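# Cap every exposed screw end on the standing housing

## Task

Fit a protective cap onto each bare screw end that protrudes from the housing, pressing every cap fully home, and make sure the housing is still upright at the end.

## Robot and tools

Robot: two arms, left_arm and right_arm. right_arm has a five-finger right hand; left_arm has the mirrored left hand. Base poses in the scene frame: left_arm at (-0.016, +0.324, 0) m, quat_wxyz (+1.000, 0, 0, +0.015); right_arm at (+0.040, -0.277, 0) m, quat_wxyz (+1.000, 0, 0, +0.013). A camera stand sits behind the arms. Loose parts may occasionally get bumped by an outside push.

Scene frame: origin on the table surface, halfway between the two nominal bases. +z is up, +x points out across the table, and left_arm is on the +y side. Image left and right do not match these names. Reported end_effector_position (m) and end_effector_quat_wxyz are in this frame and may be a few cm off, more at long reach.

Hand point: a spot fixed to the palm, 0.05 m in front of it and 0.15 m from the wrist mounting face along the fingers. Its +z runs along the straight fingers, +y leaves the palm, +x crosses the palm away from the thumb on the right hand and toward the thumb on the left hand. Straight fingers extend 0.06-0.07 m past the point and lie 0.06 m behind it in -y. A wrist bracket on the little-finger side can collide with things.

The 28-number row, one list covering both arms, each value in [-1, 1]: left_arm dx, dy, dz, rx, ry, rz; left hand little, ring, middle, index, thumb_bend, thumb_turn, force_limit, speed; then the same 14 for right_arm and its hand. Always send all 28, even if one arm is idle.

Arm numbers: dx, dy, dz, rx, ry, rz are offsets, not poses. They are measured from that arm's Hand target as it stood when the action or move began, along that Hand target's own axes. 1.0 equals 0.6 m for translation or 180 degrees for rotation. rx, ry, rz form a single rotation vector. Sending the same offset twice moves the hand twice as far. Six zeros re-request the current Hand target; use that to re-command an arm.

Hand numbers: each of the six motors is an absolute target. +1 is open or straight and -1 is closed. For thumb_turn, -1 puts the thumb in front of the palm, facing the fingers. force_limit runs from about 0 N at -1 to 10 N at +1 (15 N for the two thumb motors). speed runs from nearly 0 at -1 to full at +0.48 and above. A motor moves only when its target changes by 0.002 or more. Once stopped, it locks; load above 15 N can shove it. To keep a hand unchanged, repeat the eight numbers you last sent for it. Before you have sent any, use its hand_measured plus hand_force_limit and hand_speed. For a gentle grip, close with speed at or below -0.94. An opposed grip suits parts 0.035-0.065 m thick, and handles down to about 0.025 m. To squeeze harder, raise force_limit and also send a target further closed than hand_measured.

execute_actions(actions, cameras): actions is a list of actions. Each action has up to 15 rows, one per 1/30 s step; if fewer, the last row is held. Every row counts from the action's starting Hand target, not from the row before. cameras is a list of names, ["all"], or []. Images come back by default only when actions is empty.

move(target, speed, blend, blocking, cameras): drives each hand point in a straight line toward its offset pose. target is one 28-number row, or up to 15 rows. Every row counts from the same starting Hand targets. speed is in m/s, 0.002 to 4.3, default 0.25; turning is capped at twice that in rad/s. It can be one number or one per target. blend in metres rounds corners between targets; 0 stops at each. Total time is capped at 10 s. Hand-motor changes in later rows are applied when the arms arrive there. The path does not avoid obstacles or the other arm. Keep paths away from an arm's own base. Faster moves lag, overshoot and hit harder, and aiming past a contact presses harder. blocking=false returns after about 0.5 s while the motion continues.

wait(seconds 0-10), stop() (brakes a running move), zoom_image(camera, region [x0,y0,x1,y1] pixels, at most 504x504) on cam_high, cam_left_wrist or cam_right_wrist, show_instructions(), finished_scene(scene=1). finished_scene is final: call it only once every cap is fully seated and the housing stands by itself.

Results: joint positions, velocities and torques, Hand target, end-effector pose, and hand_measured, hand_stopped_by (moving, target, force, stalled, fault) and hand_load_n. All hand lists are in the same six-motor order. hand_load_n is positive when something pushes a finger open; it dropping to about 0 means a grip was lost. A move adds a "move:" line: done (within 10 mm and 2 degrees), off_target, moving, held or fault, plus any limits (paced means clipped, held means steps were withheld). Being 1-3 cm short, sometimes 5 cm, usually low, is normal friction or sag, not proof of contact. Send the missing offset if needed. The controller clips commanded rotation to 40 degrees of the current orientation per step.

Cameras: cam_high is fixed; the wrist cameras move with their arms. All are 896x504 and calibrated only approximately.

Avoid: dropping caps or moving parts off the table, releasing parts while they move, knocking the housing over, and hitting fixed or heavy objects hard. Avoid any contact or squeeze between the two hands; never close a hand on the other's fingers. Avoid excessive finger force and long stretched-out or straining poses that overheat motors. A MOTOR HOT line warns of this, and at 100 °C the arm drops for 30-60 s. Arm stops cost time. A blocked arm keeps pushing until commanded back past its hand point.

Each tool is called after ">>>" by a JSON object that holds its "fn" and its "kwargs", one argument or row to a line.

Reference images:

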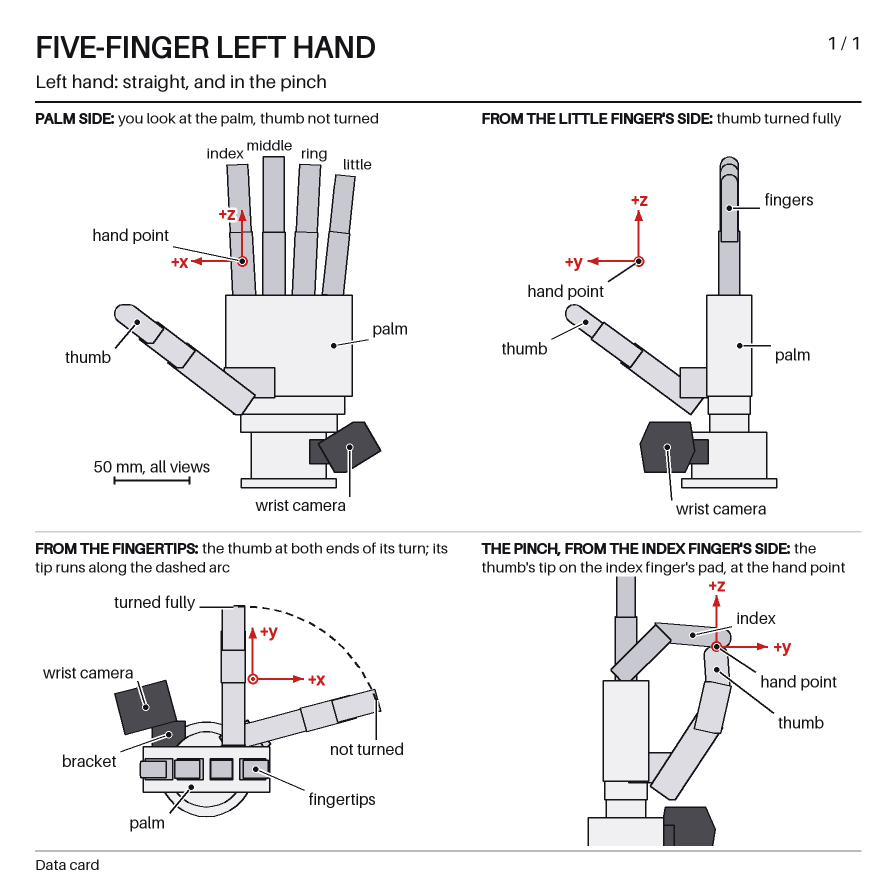

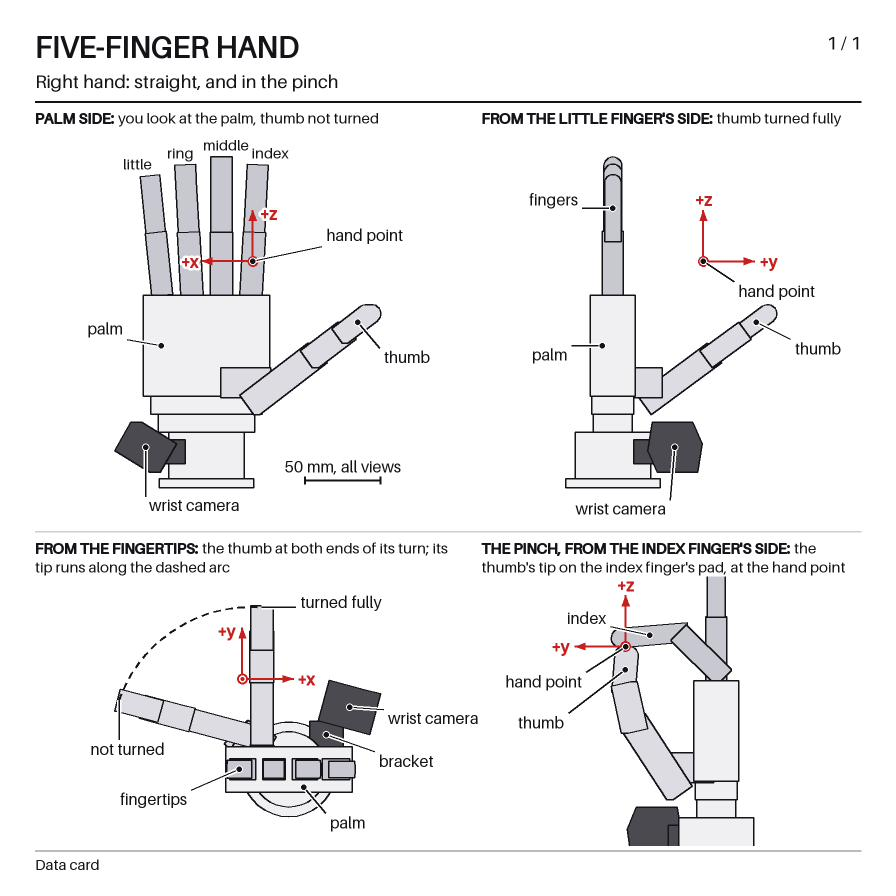

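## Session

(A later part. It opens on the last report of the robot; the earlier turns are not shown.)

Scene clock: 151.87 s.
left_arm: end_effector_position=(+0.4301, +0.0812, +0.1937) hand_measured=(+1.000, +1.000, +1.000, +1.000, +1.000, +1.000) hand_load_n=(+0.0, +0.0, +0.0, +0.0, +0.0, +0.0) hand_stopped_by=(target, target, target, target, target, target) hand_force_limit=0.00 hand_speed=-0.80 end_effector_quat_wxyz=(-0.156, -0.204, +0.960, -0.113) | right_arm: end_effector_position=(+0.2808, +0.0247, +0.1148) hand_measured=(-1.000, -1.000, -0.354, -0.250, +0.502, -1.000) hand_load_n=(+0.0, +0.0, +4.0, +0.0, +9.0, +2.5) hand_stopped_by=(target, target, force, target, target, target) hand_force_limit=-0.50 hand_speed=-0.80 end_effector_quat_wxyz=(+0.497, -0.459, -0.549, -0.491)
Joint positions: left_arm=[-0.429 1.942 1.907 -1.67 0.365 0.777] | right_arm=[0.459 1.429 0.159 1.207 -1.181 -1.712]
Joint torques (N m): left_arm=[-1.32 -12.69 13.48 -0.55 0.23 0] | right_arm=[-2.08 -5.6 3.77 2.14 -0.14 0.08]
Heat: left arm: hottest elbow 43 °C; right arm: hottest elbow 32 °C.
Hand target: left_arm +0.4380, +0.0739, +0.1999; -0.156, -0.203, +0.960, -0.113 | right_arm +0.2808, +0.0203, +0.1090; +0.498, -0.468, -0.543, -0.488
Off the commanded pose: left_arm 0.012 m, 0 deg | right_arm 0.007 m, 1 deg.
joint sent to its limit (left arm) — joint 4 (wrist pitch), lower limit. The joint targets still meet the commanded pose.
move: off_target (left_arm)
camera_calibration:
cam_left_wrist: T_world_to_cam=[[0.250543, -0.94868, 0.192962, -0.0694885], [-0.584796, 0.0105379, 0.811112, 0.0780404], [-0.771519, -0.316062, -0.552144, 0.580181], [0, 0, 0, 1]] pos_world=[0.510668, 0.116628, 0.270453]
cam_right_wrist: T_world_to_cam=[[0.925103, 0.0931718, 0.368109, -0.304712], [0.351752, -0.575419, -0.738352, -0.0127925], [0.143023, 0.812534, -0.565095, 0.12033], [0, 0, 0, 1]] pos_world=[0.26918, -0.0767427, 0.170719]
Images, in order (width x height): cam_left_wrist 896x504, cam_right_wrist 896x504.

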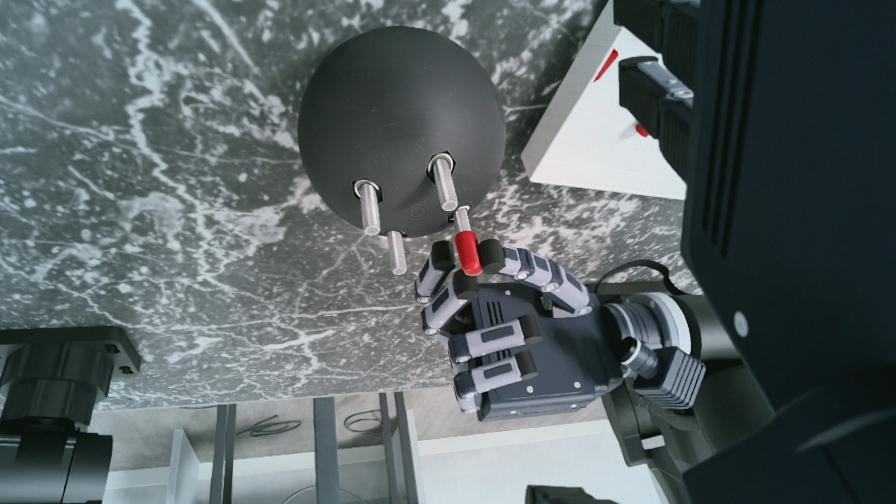

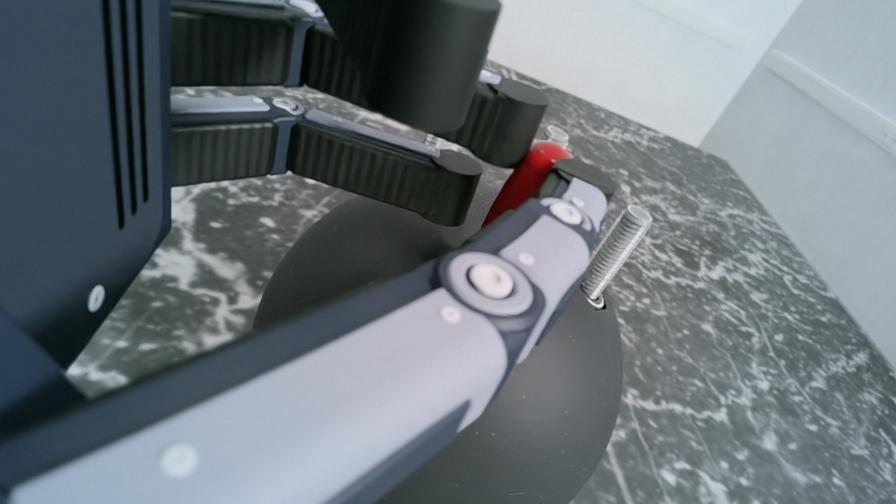

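>>> {"fn": "move", "kwargs": {
  "target": [0,0,0,0,0,0,1,1,1,1,1,1,0,-0.8,-0.0083,0,0,0,0,0,-1,-1,-0.4,-0.25,0.5,-1,-0.5,-0.8],
  "speed": 0.03,
  "cameras": []
}}

>>> {"fn": "move", "kwargs": {
  "target": [0,0,0,0,0,0,1,1,1,1,1,1,0,-0.8,-0.0083,0,0,0,0,0,-1,-1,-0.4,-0.25,0.5,-1,-0.5,-0.8],
  "speed": 0.03,
  "cameras": ["cam_left_wrist","cam_right_wrist"]
}}

>>> {"fn": "zoom_image", "kwargs": {
  "camera": "cam_left_wrist",
  "region": [430, 180, 530, 330]
}}

Scene clock: 154.00 s.
left_arm: end_effector_position=(+0.4301, +0.0812, +0.1937) hand_measured=(+1.000, +1.000, +1.000, +1.000, +1.000, +1.000) hand_load_n=(+0.0, +0.0, +0.0, +0.0, +0.0, +0.0) hand_stopped_by=(target, target, target, target, target, target) hand_force_limit=0.00 hand_speed=-0.80 end_effector_quat_wxyz=(-0.156, -0.204, +0.960, -0.113) | right_arm: end_effector_position=(+0.2816, +0.0247, +0.1110) hand_measured=(-1.000, -1.000, -0.354, -0.250, +0.502, -1.000) hand_load_n=(+0.0, -0.5, +3.0, +0.0, +9.0, +2.5) hand_stopped_by=(target, target, force, target, target, target) hand_force_limit=-0.50 hand_speed=-0.80 end_effector_quat_wxyz=(+0.497, -0.458, -0.549, -0.492)
Joint positions: left_arm=[-0.429 1.942 1.907 -1.67 0.365 0.777] | right_arm=[0.457 1.466 0.159 1.248 -1.183 -1.712]
Joint torques (N m): left_arm=[-0.85 -13.68 13.35 -0.47 0.18 -0.01] | right_arm=[-2.37 -5.6 3.34 2.04 -0.11 0.07]
Heat: left arm: hottest elbow 43 °C; right arm: hottest elbow 32 °C.
Hand target: left_arm +0.4380, +0.0739, +0.1999; -0.156, -0.203, +0.960, -0.113 | right_arm +0.2812, +0.0201, +0.1040; +0.498, -0.468, -0.543, -0.488
Off the commanded pose: left_arm 0.012 m, 0 deg | right_arm 0.008 m, 1 deg.
joint sent to its limit (left arm) — joint 4 (wrist pitch), lower limit. The joint targets still meet the commanded pose.
move: off_target (left_arm)
No camera images: "cameras" was empty.

Scene clock: 155.00 s.
left_arm: end_effector_position=(+0.4301, +0.0812, +0.1937) hand_measured=(+1.000, +1.000, +1.000, +1.000, +1.000, +1.000) hand_load_n=(+0.0, +0.0, +0.0, +0.0, -0.5, +0.0) hand_stopped_by=(target, target, target, target, target, target) hand_force_limit=0.00 hand_speed=-0.80 end_effector_quat_wxyz=(-0.156, -0.204, +0.960, -0.113) | right_arm: end_effector_position=(+0.2820, +0.0250, +0.1074) hand_measured=(-1.000, -1.000, -0.354, -0.250, +0.502, -1.000) hand_load_n=(+0.0, +0.0, +4.0, +0.0, +10.0, +2.0) hand_stopped_by=(target, target, force, target, target, target) hand_force_limit=-0.50 hand_speed=-0.80 end_effector_quat_wxyz=(+0.496, -0.456, -0.550, -0.494)
Joint positions: left_arm=[-0.429 1.942 1.907 -1.67 0.365 0.777] | right_arm=[0.457 1.503 0.159 1.291 -1.184 -1.712]
Joint torques (N m): left_arm=[-2.14 -13.1 13.37 -0.51 0.24 -0.01] | right_arm=[-2.55 -5.25 2.92 2.13 -0.1 0.06]
Heat: left arm: hottest elbow 43 °C; right arm: hottest elbow 32 °C.
Hand target: left_arm +0.4380, +0.0739, +0.1999; -0.156, -0.203, +0.960, -0.113 | right_arm +0.2815, +0.0200, +0.0989; +0.498, -0.468, -0.543, -0.488
Off the commanded pose: left_arm 0.012 m, 0 deg | right_arm 0.010 m, 2 deg.
joint sent to its limit (left arm) — joint 4 (wrist pitch), lower limit. The joint targets still meet the commanded pose.
move: off_target (left_arm)
camera_calibration:
cam_left_wrist: T_world_to_cam=[[0.250543, -0.94868, 0.192962, -0.0694885], [-0.584796, 0.0105379, 0.811112, 0.0780404], [-0.771519, -0.316062, -0.552144, 0.580181], [0, 0, 0, 1]] pos_world=[0.510668, 0.116628, 0.270453]
cam_right_wrist: T_world_to_cam=[[0.921744, 0.0924273, 0.376624, -0.30317], [0.358853, -0.571461, -0.738009, -0.0205803], [0.147014, 0.815408, -0.559908, 0.113939], [0, 0, 0, 1]] pos_world=[0.270079, -0.0766468, 0.162788]
Images, in order (width x height): cam_left_wrist 896x504, cam_right_wrist 896x504.

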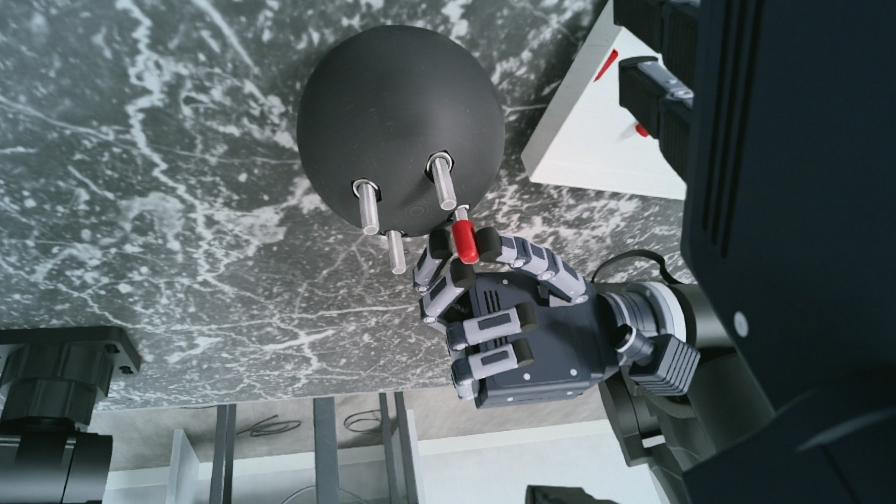

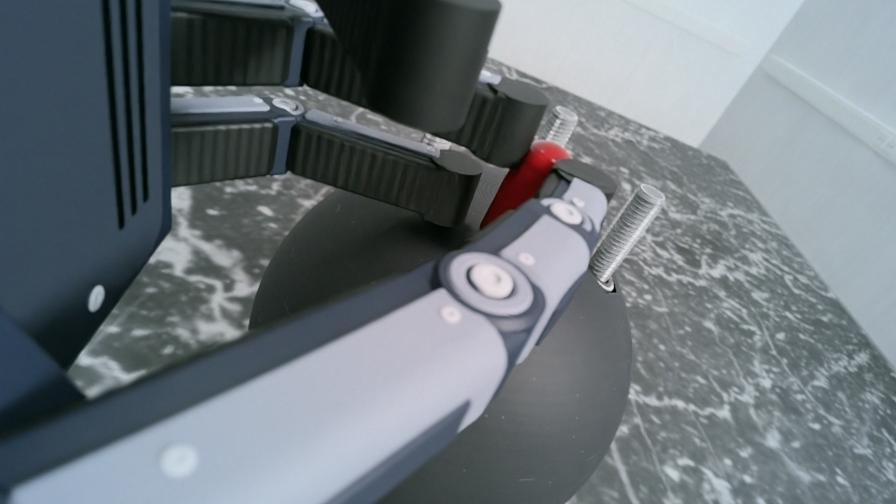

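Scaled by 3.360.

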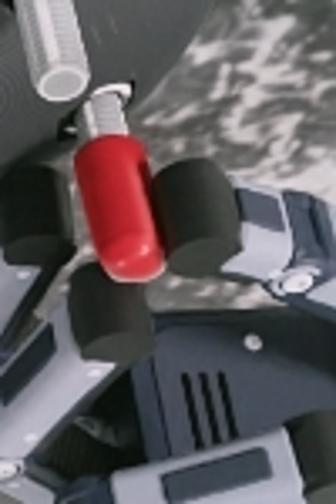

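>>> {"fn": "move", "kwargs": {
  "target": [0,0,0,0,0,0,1,1,1,1,1,1,0,-0.8,-0.0067,0,0,0,0,0,-1,-1,-0.4,-0.25,0.5,-1,-0.5,-0.8],
  "speed": 0.03,
  "cameras": ["cam_left_wrist"]
}}

>>> {"fn": "zoom_image", "kwargs": {
  "camera": "cam_left_wrist",
  "region": [430, 180, 530, 330]
}}

Scene clock: 156.57 s.
left_arm: end_effector_position=(+0.4301, +0.0812, +0.1937) hand_measured=(+1.000, +1.000, +1.000, +1.000, +1.000, +1.000) hand_load_n=(+0.0, +0.5, -0.5, +0.0, +0.0, +0.0) hand_stopped_by=(target, target, target, target, target, target) hand_force_limit=0.00 hand_speed=-0.80 end_effector_quat_wxyz=(-0.156, -0.204, +0.960, -0.113) | right_arm: end_effector_position=(+0.2823, +0.0252, +0.1060) hand_measured=(-1.000, -1.000, -0.354, -0.250, +0.502, -1.000) hand_load_n=(+0.5, +0.0, +4.0, +0.0, +10.0, +2.0) hand_stopped_by=(target, target, force, target, target, target) hand_force_limit=-0.50 hand_speed=-0.80 end_effector_quat_wxyz=(+0.495, -0.452, -0.551, -0.497)
Joint positions: left_arm=[-0.429 1.942 1.907 -1.67 0.365 0.777] | right_arm=[0.456 1.531 0.159 1.33 -1.187 -1.712]
Joint torques (N m): left_arm=[-1.32 -12.51 13.49 -0.49 0.2 -0.02] | right_arm=[-2.55 -5.54 2.74 1.74 -0.05 0.07]
Heat: left arm: hottest elbow 43 °C; right arm: hottest elbow 32 °C.
Hand target: left_arm +0.4380, +0.0739, +0.1999; -0.156, -0.203, +0.960, -0.113 | right_arm +0.2817, +0.0199, +0.0949; +0.498, -0.468, -0.543, -0.488
Off the commanded pose: left_arm 0.012 m, 0 deg | right_arm 0.012 m, 2 deg.
joint sent to its limit (left arm) — joint 4 (wrist pitch), lower limit. The joint targets still meet the commanded pose.
move: off_target (left_arm, right_arm)
camera_calibration:
cam_left_wrist: T_world_to_cam=[[0.250543, -0.94868, 0.192962, -0.0694885], [-0.584796, 0.0105379, 0.811112, 0.0780404], [-0.771519, -0.316062, -0.552144, 0.580181], [0, 0, 0, 1]] pos_world=[0.510668, 0.116628, 0.270453]
Images, in order (width x height): cam_left_wrist 896x504.

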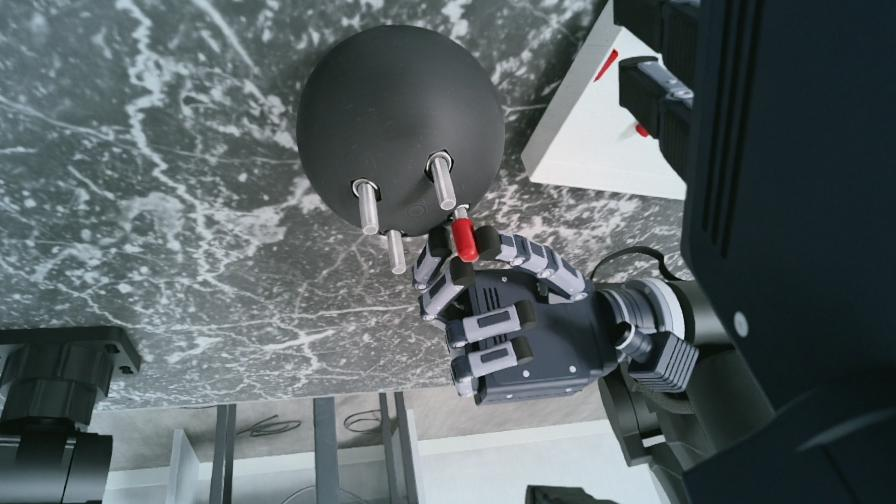

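Scaled by 3.360.

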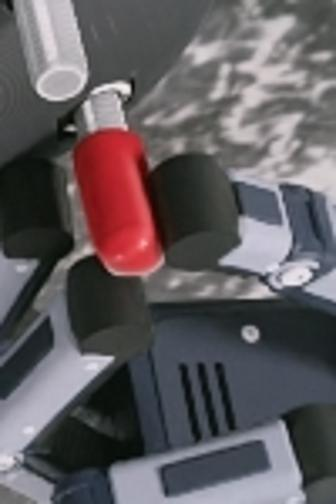

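>>> {"fn": "move", "kwargs": {
  "target": [0,0,0,0,0,0,1,1,1,1,1,1,0,-0.8,-0.01,0,0,0,0,0,-1,-1,-0.4,-0.25,0.5,-1,-0.5,-0.8],
  "speed": 0.03,
  "cameras": ["cam_left_wrist"]
}}

>>> {"fn": "zoom_image", "kwargs": {
  "camera": "cam_left_wrist",
  "region": [430, 180, 530, 330]
}}

Scene clock: 158.30 s.
left_arm: end_effector_position=(+0.4301, +0.0812, +0.1937) hand_measured=(+1.000, +1.000, +1.000, +1.000, +1.000, +1.000) hand_load_n=(+0.5, +0.0, +0.0, +0.0, +0.0, +0.0) hand_stopped_by=(target, target, target, target, target, target) hand_force_limit=0.00 hand_speed=-0.80 end_effector_quat_wxyz=(-0.156, -0.204, +0.960, -0.113) | right_arm: end_effector_position=(+0.2826, +0.0255, +0.1042) hand_measured=(-1.000, -1.000, -0.354, -0.250, +0.502, -1.000) hand_load_n=(+0.0, +0.0, +4.5, -0.5, +12.0, +2.0) hand_stopped_by=(target, target, force, target, target, target) hand_force_limit=-0.50 hand_speed=-0.80 end_effector_quat_wxyz=(+0.492, -0.444, -0.555, -0.503)
Joint positions: left_arm=[-0.429 1.942 1.907 -1.67 0.365 0.777] | right_arm=[0.456 1.572 0.159 1.384 -1.189 -1.719]
Joint torques (N m): left_arm=[-1.08 -14.27 13.23 -0.44 0.25 0.01] | right_arm=[-2.32 -5.01 2.44 1.44 0.03 0.14]
Heat: left arm: hottest elbow 43 °C; right arm: hottest elbow 32 °C.
Hand target: left_arm +0.4380, +0.0739, +0.1999; -0.156, -0.203, +0.960, -0.113 | right_arm +0.2820, +0.0199, +0.0890; +0.498, -0.468, -0.543, -0.488
Off the commanded pose: left_arm 0.012 m, 0 deg | right_arm 0.016 m, 4 deg.
joint sent to its limit (left arm) — joint 4 (wrist pitch), lower limit. The joint targets still meet the commanded pose.
move: off_target (left_arm, right_arm)
camera_calibration:
cam_left_wrist: T_world_to_cam=[[0.250543, -0.94868, 0.192962, -0.0694885], [-0.584796, 0.0105379, 0.811112, 0.0780404], [-0.771519, -0.316062, -0.552144, 0.580181], [0, 0, 0, 1]] pos_world=[0.510668, 0.116628, 0.270453]
Images, in order (width x height): cam_left_wrist 896x504.

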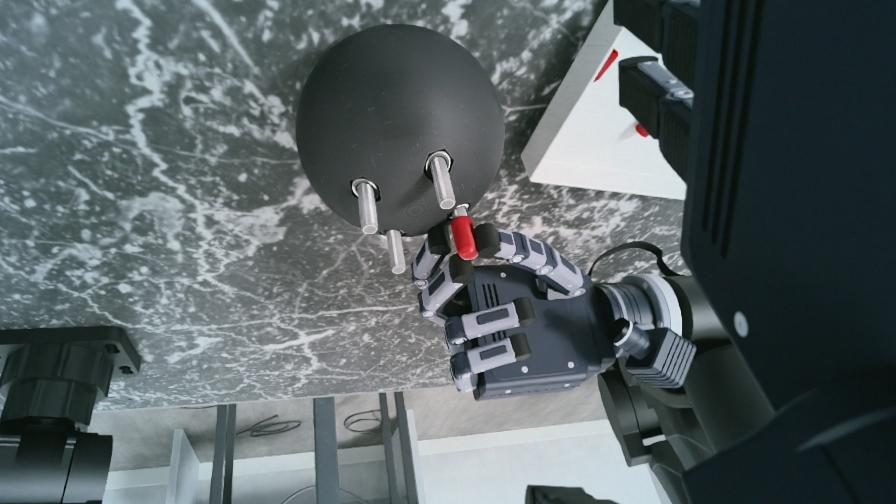

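Scaled by 3.360.

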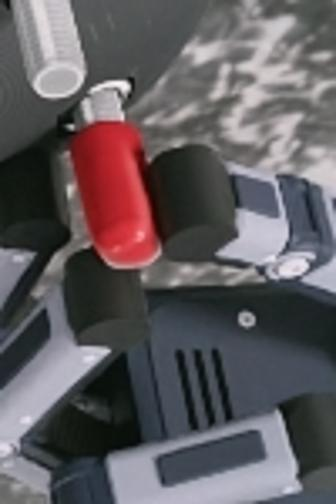

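>>> {"fn": "move", "kwargs": {
  "target": [
    [0,0,0,0,0,0,1,1,1,1,1,1,0,-0.8,0.0167,0,0,0,0,0,-1,-1,-0.4,-0.25,0.5,-1,-0.5,-0.8],
    [0,0,0,0,0,0,1,1,1,1,1,1,0,-0.8,0.0167,0,0,0,0,0,-1,-1,-0.15,-0.1,0.75,-1,-0.5,-0.4]
  ],
  "speed": 0.03,
  "cameras": ["cam_left_wrist","cam_right_wrist"]
}}

>>> {"fn": "zoom_image", "kwargs": {
  "camera": "cam_left_wrist",
  "region": [430, 180, 530, 330]
}}

Scene clock: 162.00 s.
left_arm: end_effector_position=(+0.4301, +0.0812, +0.1937) hand_measured=(+1.000, +1.000, +1.000, +1.000, +1.000, +1.000) hand_load_n=(+0.0, +0.0, +0.0, +0.0, +0.0, +0.0) hand_stopped_by=(target, target, target, target, target, target) hand_force_limit=0.00 hand_speed=-0.80 end_effector_quat_wxyz=(-0.156, -0.204, +0.960, -0.113) | right_arm: end_effector_position=(+0.2827, +0.0244, +0.1056) hand_measured=(-1.000, -1.000, -0.150, -0.100, +0.750, -1.000) hand_load_n=(+0.0, +0.0, +0.0, +0.0, +0.0, +0.0) hand_stopped_by=(target, target, target, target, target, target) hand_force_limit=-0.50 hand_speed=-0.40 end_effector_quat_wxyz=(+0.494, -0.453, -0.551, -0.497)
Joint positions: left_arm=[-0.429 1.942 1.907 -1.67 0.365 0.777] | right_arm=[0.454 1.531 0.158 1.328 -1.186 -1.714]
Joint torques (N m): left_arm=[-1.67 -12.86 13.35 -0.59 0.25 0] | right_arm=[-2.26 -7.24 2.88 0.75 0 0.11]
Heat: left arm: hottest elbow 44 °C; right arm: hottest elbow 31 °C.
Hand target: left_arm +0.4380, +0.0739, +0.1999; -0.156, -0.203, +0.960, -0.113 | right_arm +0.2816, +0.0200, +0.0990; +0.498, -0.468, -0.543, -0.488
Off the commanded pose: left_arm 0.012 m, 0 deg | right_arm 0.008 m, 2 deg.
joint sent to its limit (left arm) — joint 4 (wrist pitch), lower limit. The joint targets still meet the commanded pose.
move: off_target (left_arm)
camera_calibration:
cam_left_wrist: T_world_to_cam=[[0.250543, -0.94868, 0.192962, -0.0694885], [-0.584796, 0.0105379, 0.811112, 0.0780404], [-0.771519, -0.316062, -0.552144, 0.580181], [0, 0, 0, 1]] pos_world=[0.510668, 0.116628, 0.270453]
cam_right_wrist: T_world_to_cam=[[0.918136, 0.0899424, 0.385922, -0.302886], [0.365405, -0.568965, -0.736721, -0.0246128], [0.153314, 0.817428, -0.555253, 0.110937], [0, 0, 0, 1]] pos_world=[0.270076, -0.0774445, 0.160356]
Images, in order (width x height): cam_left_wrist 896x504, cam_right_wrist 896x504.

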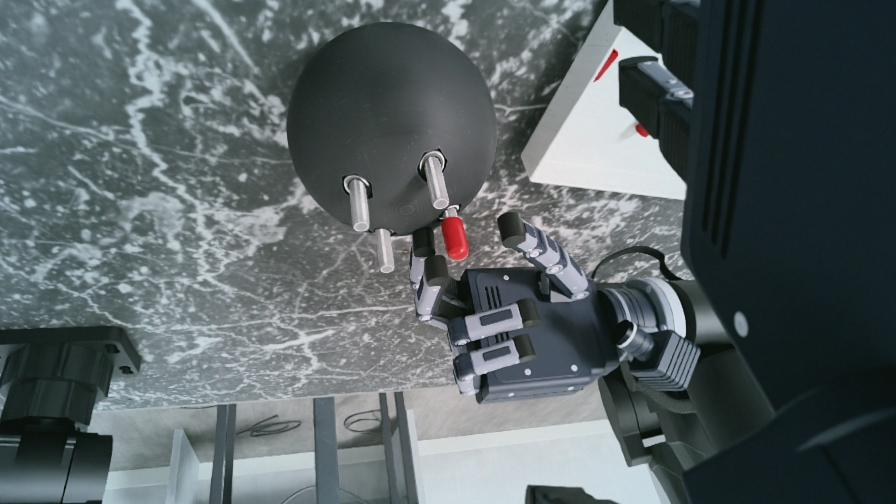

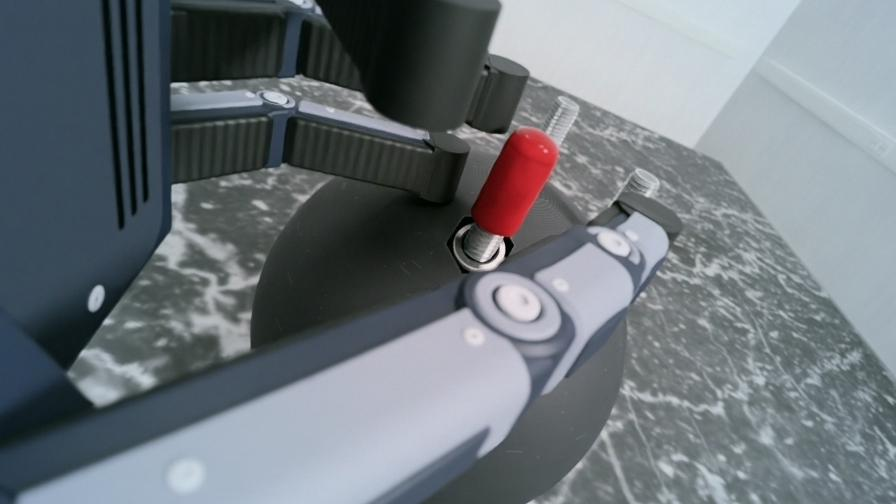

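Scaled by 3.360.

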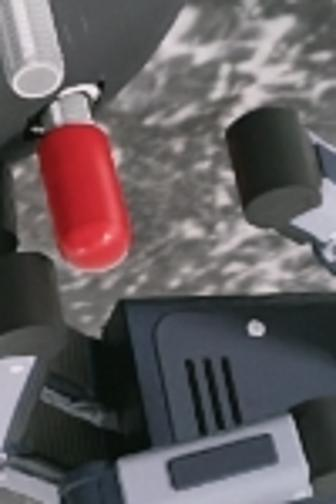

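>>> {"fn": "move", "kwargs": {
  "target": [0,0,0,0,0,0,1,1,1,1,1,1,0,-0.8,0.135,0,0,0,0,0,-1,-1,-0.15,-0.1,0.75,-1,-0.5,-0.4],
  "speed": 0.15,
  "cameras": ["cam_left_wrist","cam_right_wrist"]
}}

>>> {"fn": "zoom_image", "kwargs": {
  "camera": "cam_left_wrist",
  "region": [320, 120, 500, 290]
}}

>>> {"fn": "zoom_image", "kwargs": {
  "camera": "cam_right_wrist",
  "region": [200, 180, 600, 420]
}}

Scene clock: 164.97 s.
left_arm: end_effector_position=(+0.4301, +0.0812, +0.1937) hand_measured=(+1.000, +1.000, +1.000, +1.000, +1.000, +1.000) hand_load_n=(+0.0, +0.0, +0.0, +0.0, -0.5, +0.0) hand_stopped_by=(target, target, target, target, target, target) hand_force_limit=0.00 hand_speed=-0.80 end_effector_quat_wxyz=(-0.156, -0.204, +0.960, -0.113) | right_arm: end_effector_position=(+0.2666, +0.0141, +0.1609) hand_measured=(-1.000, -1.000, -0.150, -0.100, +0.750, -1.000) hand_load_n=(+0.0, +0.0, +0.0, +0.0, -0.5, +0.0) hand_stopped_by=(target, target, target, target, target, target) hand_force_limit=-0.50 hand_speed=-0.40 end_effector_quat_wxyz=(+0.505, -0.483, -0.535, -0.475)
Joint positions: left_arm=[-0.429 1.942 1.907 -1.67 0.365 0.777] | right_arm=[0.454 0.985 0.17 0.716 -1.171 -1.683]
Joint torques (N m): left_arm=[-1.55 -13.22 13.46 -0.64 0.23 -0.03] | right_arm=[-0.85 -4.42 11.59 1.02 -0.04 -0.16]
Heat: left arm: hottest elbow 44 °C; right arm: hottest elbow 31 °C.
Hand target: left_arm +0.4380, +0.0739, +0.1999; -0.156, -0.203, +0.960, -0.113 | right_arm +0.2761, +0.0218, +0.1797; +0.498, -0.468, -0.543, -0.488
Off the commanded pose: left_arm 0.012 m, 0 deg | right_arm 0.023 m, 3 deg.
joint sent to its limit (left arm) — joint 4 (wrist pitch), lower limit. The joint targets still meet the commanded pose.
move: off_target (left_arm, right_arm)
camera_calibration:
cam_left_wrist: T_world_to_cam=[[0.250543, -0.94868, 0.192962, -0.0694885], [-0.584796, 0.0105379, 0.811112, 0.0780404], [-0.771519, -0.316062, -0.552144, 0.580181], [0, 0, 0, 1]] pos_world=[0.510668, 0.116628, 0.270453]
cam_right_wrist: T_world_to_cam=[[0.947056, 0.0848839, 0.309645, -0.303947], [0.297365, -0.595581, -0.746229, 0.0362075], [0.121076, 0.798798, -0.58929, 0.166947], [0, 0, 0, 1]] pos_world=[0.256874, -0.0859924, 0.219515]
Images, in order (width x height): cam_left_wrist 896x504, cam_right_wrist 896x504.

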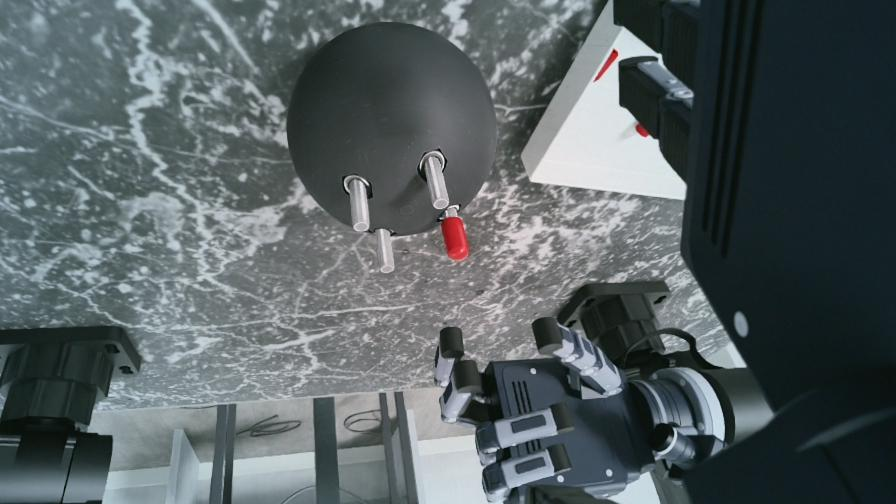

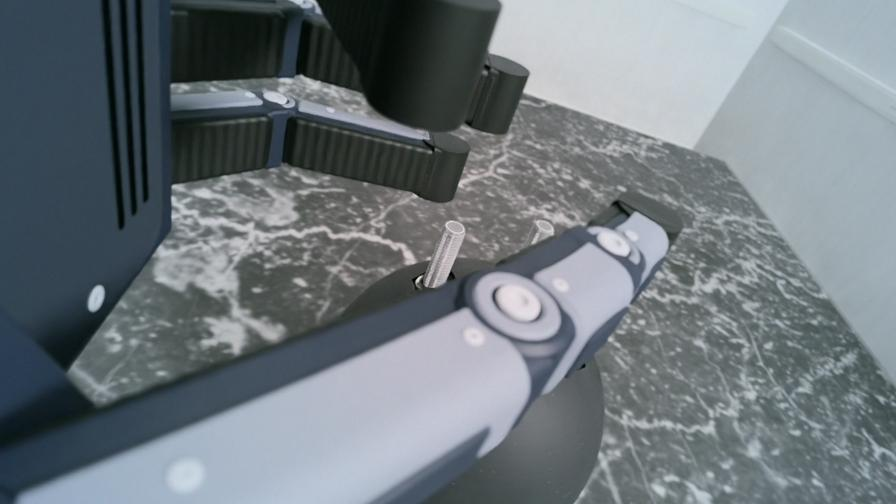

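Scaled by 2.800.

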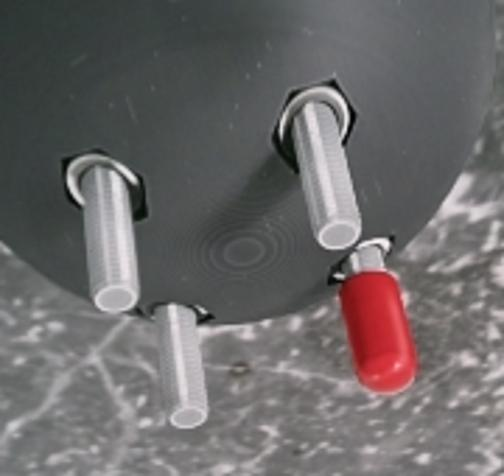

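Scaled by 1.260.

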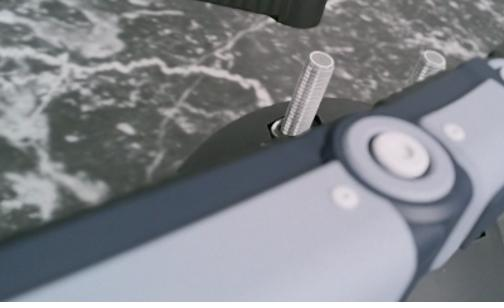

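>>> {"fn": "move", "kwargs": {
  "target": [
    [0,0,0,0,0,0,1,1,1,1,1,1,0,-0.8,0.0303,-0.003,-0.1373,0,0,0,-1,-1,-0.3,-0.3,0.55,-1,-0.5,-0.2],
    [0,0,0,0,0,0,1,1,1,1,1,1,0,-0.8,-0.092,0.0315,-0.2463,-0.2963,-0.1462,0.5297,-1,-1,-0.3,-0.3,0.55,-1,-0.5,-0.2]
  ],
  "speed": 0.35,
  "cameras": ["cam_right_wrist","cam_left_wrist"]
}}

Scene clock: 179.03 s.
left_arm: end_effector_position=(+0.4301, +0.0812, +0.1937) hand_measured=(+1.000, +1.000, +1.000, +1.000, +1.000, +1.000) hand_load_n=(+0.0, +0.0, +0.0, +0.0, -0.5, +0.0) hand_stopped_by=(target, target, target, target, target, target) hand_force_limit=0.00 hand_speed=-0.80 end_effector_quat_wxyz=(-0.156, -0.204, +0.960, -0.113) | right_arm: end_effector_position=(+0.2978, -0.1294, +0.1148) hand_measured=(-1.000, -1.000, -0.300, -0.300, +0.550, -1.000) hand_load_n=(+0.0, +0.0, -0.5, +0.0, +0.0, +0.0) hand_stopped_by=(target, target, target, target, target, target) hand_force_limit=-0.50 hand_speed=-0.20 end_effector_quat_wxyz=(-0.328, +0.936, -0.122, +0.035)
Joint positions: left_arm=[-0.429 1.942 1.907 -1.67 0.365 0.777] | right_arm=[0.22 1.049 0.73 -0.899 -0.585 -0.958]
Joint torques (N m): left_arm=[-1.85 -13.68 13.31 -0.36 0.22 -0.06] | right_arm=[-1.32 -5.6 13.97 0.43 -0.34 0.17]
Motor temperatures (°C): left_arm=[30 29 45 26 23 25] | right_arm=[29 28 33 26 24 21]
Heat: left arm: hottest elbow 45 °C; right arm: hottest elbow 33 °C.
Hand target: left_arm +0.4380, +0.0739, +0.1999; -0.156, -0.203, +0.960, -0.113 | right_arm +0.3110, -0.1250, +0.1299; -0.331, +0.935, -0.123, +0.043
Off the commanded pose: left_arm 0.012 m, 0 deg | right_arm 0.021 m, 1 deg.
joint sent to its limit (left arm) — joint 4 (wrist pitch), lower limit. The joint targets still meet the commanded pose.
move: off_target (left_arm, right_arm)
camera_calibration:
cam_left_wrist: T_world_to_cam=[[0.250543, -0.94868, 0.192962, -0.0694885], [-0.584796, 0.0105379, 0.811112, 0.0780404], [-0.771519, -0.316062, -0.552144, 0.580181], [0, 0, 0, 1]] pos_world=[0.510668, 0.116628, 0.270453]
cam_right_wrist: T_world_to_cam=[[0.0842433, -0.797659, -0.597196, -0.0602294], [-0.883262, -0.337202, 0.325796, 0.169122], [-0.46125, 0.500034, -0.732949, 0.40184], [0, 0, 0, 1]] pos_world=[0.339802, -0.191948, 0.20346]
Images, in order (width x height): cam_left_wrist 896x504, cam_right_wrist 896x504.

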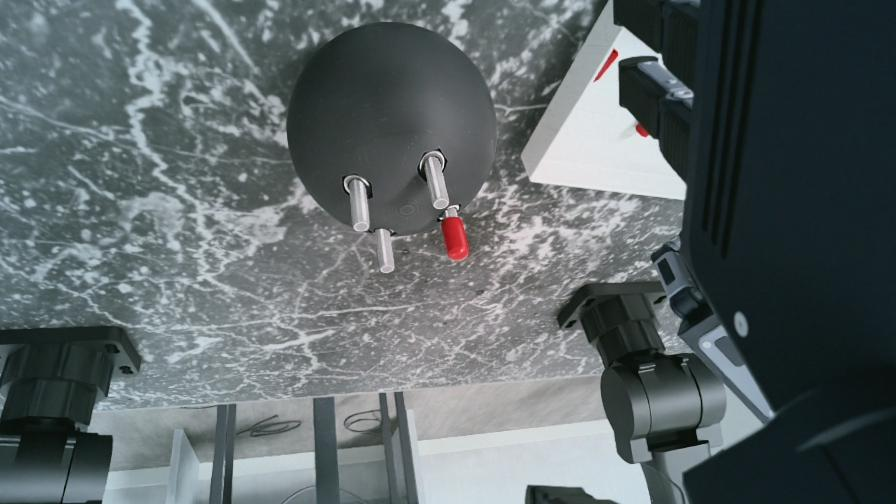

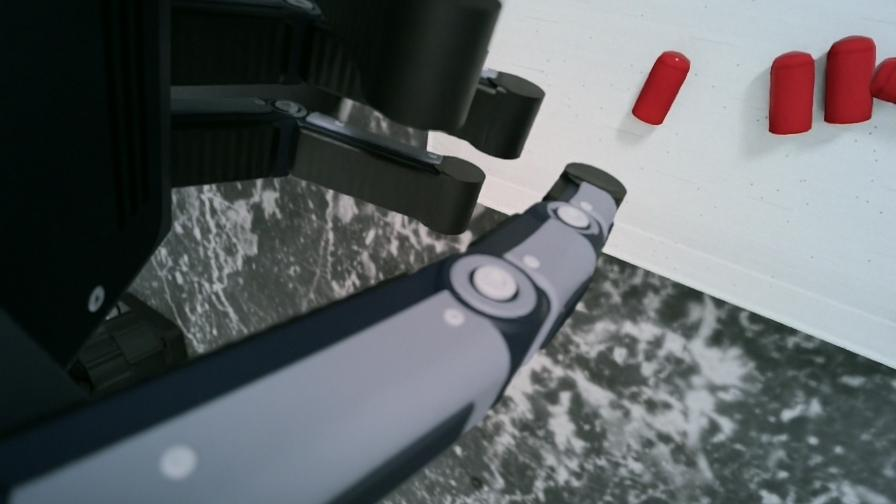

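>>> {"fn": "move", "kwargs": {
  "target": [0,0,0,0,0,0,1,1,1,1,1,1,0,-0.8,-0.0121,0.0890,0.1098,0,-0.0105,-0.0130,-1,-1,-0.3,-0.3,0.55,-1,-0.5,-0.2],
  "speed": 0.15,
  "cameras": ["cam_right_wrist"]
}}

Scene clock: 181.97 s.
left_arm: end_effector_position=(+0.4301, +0.0812, +0.1937) hand_measured=(+1.000, +1.000, +1.000, +1.000, +1.000, +1.000) hand_load_n=(+0.0, +0.0, +0.0, +0.0, +0.0, +0.0) hand_stopped_by=(target, target, target, target, target, target) hand_force_limit=0.00 hand_speed=-0.80 end_effector_quat_wxyz=(-0.156, -0.204, +0.960, -0.113) | right_arm: end_effector_position=(+0.3071, -0.1259, +0.0524) hand_measured=(-1.000, -1.000, -0.300, -0.300, +0.550, -1.000) hand_load_n=(+0.0, +0.0, +0.0, +0.5, +0.0, +0.0) hand_stopped_by=(target, target, target, target, target, target) hand_force_limit=-0.50 hand_speed=-0.20 end_effector_quat_wxyz=(-0.333, +0.936, -0.108, +0.039)
Joint positions: left_arm=[-0.429 1.942 1.907 -1.67 0.365 0.777] | right_arm=[0.222 1.162 0.627 -0.676 -0.594 -0.982]
Joint torques (N m): left_arm=[-1.79 -13.39 13.33 -0.51 0.22 -0.01] | right_arm=[-0.67 -6.42 8.1 1.55 -0.55 -0.11]
Heat: left arm: hottest elbow 45 °C; right arm: hottest elbow 34 °C.
Hand target: left_arm +0.4380, +0.0739, +0.1999; -0.156, -0.203, +0.960, -0.113 | right_arm +0.3041, -0.1231, +0.0452; -0.332, +0.937, -0.098, +0.035
Off the commanded pose: left_arm 0.012 m, 0 deg | right_arm 0.008 m, 1 deg.
joint sent to its limit (left arm) — joint 4 (wrist pitch), lower limit. The joint targets still meet the commanded pose.
move: off_target (left_arm)
camera_calibration:
cam_right_wrist: T_world_to_cam=[[0.11352, -0.791283, -0.60082, -0.103404], [-0.880807, -0.359934, 0.307614, 0.196127], [-0.459666, 0.494286, -0.737827, 0.357727], [0, 0, 0, 1]] pos_world=[0.348923, -0.188049, 0.141482]
Images, in order (width x height): cam_right_wrist 896x504.

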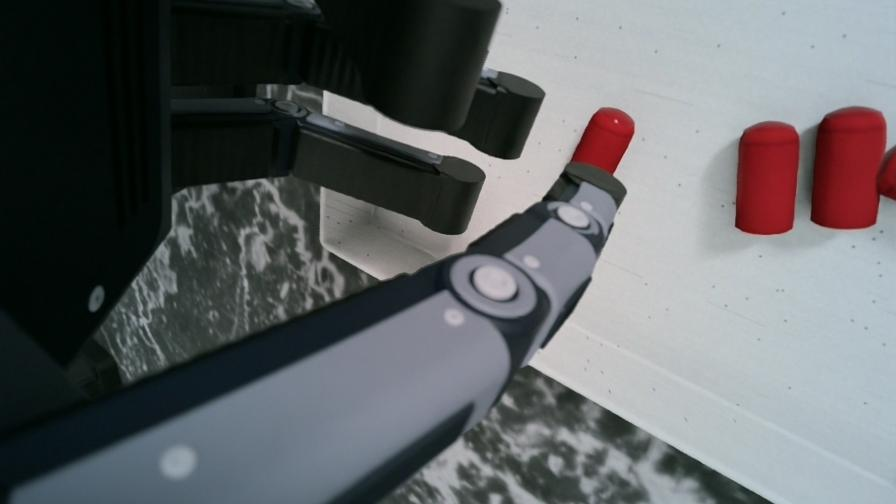

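>>> {"fn": "move", "kwargs": {
  "target": [0,0,0,0,0,0,1,1,1,1,1,1,0,-0.8,0.002,0.0385,0.0453,0,0,0,-1,-1,-0.3,-0.3,0.55,-1,-0.5,-0.2],
  "speed": 0.06,
  "cameras": ["cam_right_wrist"]
}}

>>> {"fn": "zoom_image", "kwargs": {
  "camera": "cam_right_wrist",
  "region": [420, 80, 700, 300]
}}

Scene clock: 184.77 s.
left_arm: end_effector_position=(+0.4301, +0.0812, +0.1937) hand_measured=(+1.000, +1.000, +1.000, +1.000, +1.000, +1.000) hand_load_n=(+0.0, +0.0, +0.0, +0.0, +0.0, +0.0) hand_stopped_by=(target, target, target, target, target, target) hand_force_limit=0.00 hand_speed=-0.80 end_effector_quat_wxyz=(-0.156, -0.204, +0.960, -0.113) | right_arm: end_effector_position=(+0.3089, -0.1255, +0.0170) hand_measured=(-1.000, -1.000, -0.300, -0.300, +0.550, -1.000) hand_load_n=(+0.0, +0.0, +0.0, +0.0, +0.5, +0.0) hand_stopped_by=(target, target, target, target, target, target) hand_force_limit=-0.50 hand_speed=-0.20 end_effector_quat_wxyz=(-0.333, +0.936, -0.106, +0.039)
Joint positions: left_arm=[-0.429 1.942 1.907 -1.67 0.365 0.777] | right_arm=[0.222 1.242 0.576 -0.546 -0.596 -0.987]
Joint torques (N m): left_arm=[-1.79 -13.51 13.29 -0.54 0.2 -0.06] | right_arm=[-0.97 -6.95 7.32 1.57 -0.54 -0.1]
Heat: left arm: hottest elbow 45 °C; right arm: hottest elbow 34 °C.
Hand target: left_arm +0.4380, +0.0739, +0.1999; -0.156, -0.203, +0.960, -0.113 | right_arm +0.3051, -0.1242, +0.0095; -0.332, +0.937, -0.098, +0.035
Off the commanded pose: left_arm 0.012 m, 0 deg | right_arm 0.008 m, 1 deg.
joint sent to its limit (left arm) — joint 4 (wrist pitch), lower limit. The joint targets still meet the commanded pose.
move: off_target (left_arm)
camera_calibration:
cam_right_wrist: T_world_to_cam=[[0.118375, -0.790567, -0.600826, -0.125978], [-0.879635, -0.364213, 0.305926, 0.207862], [-0.460684, 0.492294, -0.738524, 0.332237], [0, 0, 0, 1]] pos_world=[0.350812, -0.187446, 0.106084]
Images, in order (width x height): cam_right_wrist 896x504.

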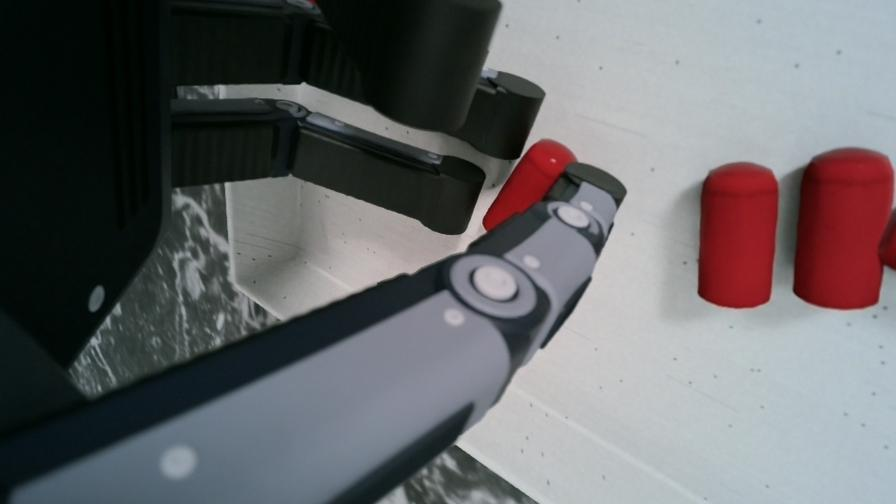

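Scaled by 1.800.

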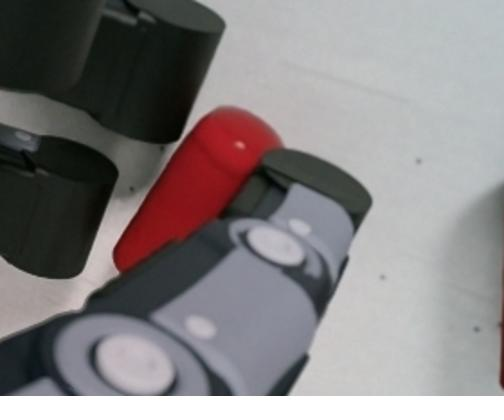

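>>> {"fn": "move", "kwargs": {
  "target": [0,0,0,0,0,0,1,1,1,1,1,1,0,-0.8,0,0,0,0,0,0,-1,-1,-0.45,-0.3,0.42,-1,-0.2,-0.7],
  "speed": 0.06,
  "cameras": ["cam_right_wrist"]
}}

>>> {"fn": "zoom_image", "kwargs": {
  "camera": "cam_right_wrist",
  "region": [420, 80, 700, 300]
}}

Scene clock: 185.83 s.
left_arm: end_effector_position=(+0.4301, +0.0812, +0.1937) hand_measured=(+1.000, +1.000, +1.000, +1.000, +1.000, +1.000) hand_load_n=(+0.0, +0.0, +0.0, +0.0, +0.0, +0.0) hand_stopped_by=(target, target, target, target, target, target) hand_force_limit=0.00 hand_speed=-0.80 end_effector_quat_wxyz=(-0.156, -0.204, +0.960, -0.113) | right_arm: end_effector_position=(+0.3089, -0.1255, +0.0170) hand_measured=(-1.000, -1.000, -0.408, -0.300, +0.514, -1.000) hand_load_n=(+0.0, +0.0, +4.5, +0.0, +11.5, +2.5) hand_stopped_by=(target, target, force, target, force, target) hand_force_limit=-0.20 hand_speed=-0.70 end_effector_quat_wxyz=(-0.333, +0.936, -0.106, +0.039)
Joint positions: left_arm=[-0.429 1.942 1.907 -1.67 0.365 0.777] | right_arm=[0.222 1.242 0.576 -0.546 -0.596 -0.987]
Joint torques (N m): left_arm=[-1.2 -13.04 13.18 -0.57 0.24 -0.01] | right_arm=[-0.85 -6.71 7.24 1.48 -0.53 -0.11]
Heat: left arm: hottest elbow 45 °C; right arm: hottest elbow 34 °C.
Hand target: left_arm +0.4380, +0.0739, +0.1999; -0.156, -0.203, +0.960, -0.113 | right_arm +0.3050, -0.1242, +0.0095; -0.332, +0.937, -0.099, +0.035
Off the commanded pose: left_arm 0.012 m, 0 deg | right_arm 0.008 m, 1 deg.
joint sent to its limit (left arm) — joint 4 (wrist pitch), lower limit. The joint targets still meet the commanded pose.
move: off_target (left_arm)
camera_calibration:
cam_right_wrist: T_world_to_cam=[[0.118375, -0.790567, -0.600826, -0.125978], [-0.879635, -0.364213, 0.305926, 0.207862], [-0.460684, 0.492294, -0.738524, 0.332237], [0, 0, 0, 1]] pos_world=[0.350812, -0.187446, 0.106084]
Images, in order (width x height): cam_right_wrist 896x504.

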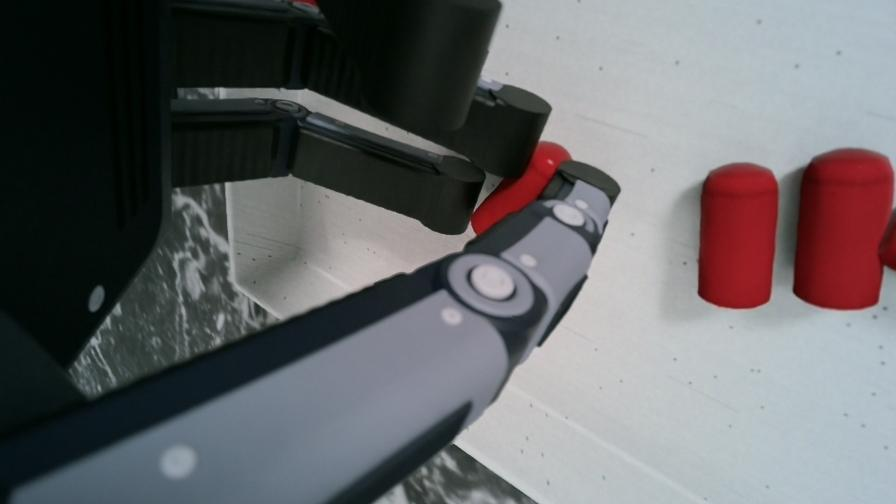

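Scaled by 1.800.

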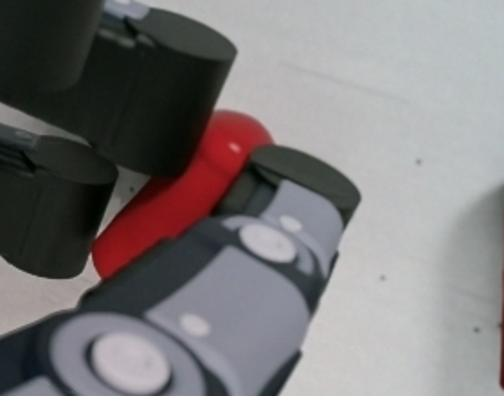

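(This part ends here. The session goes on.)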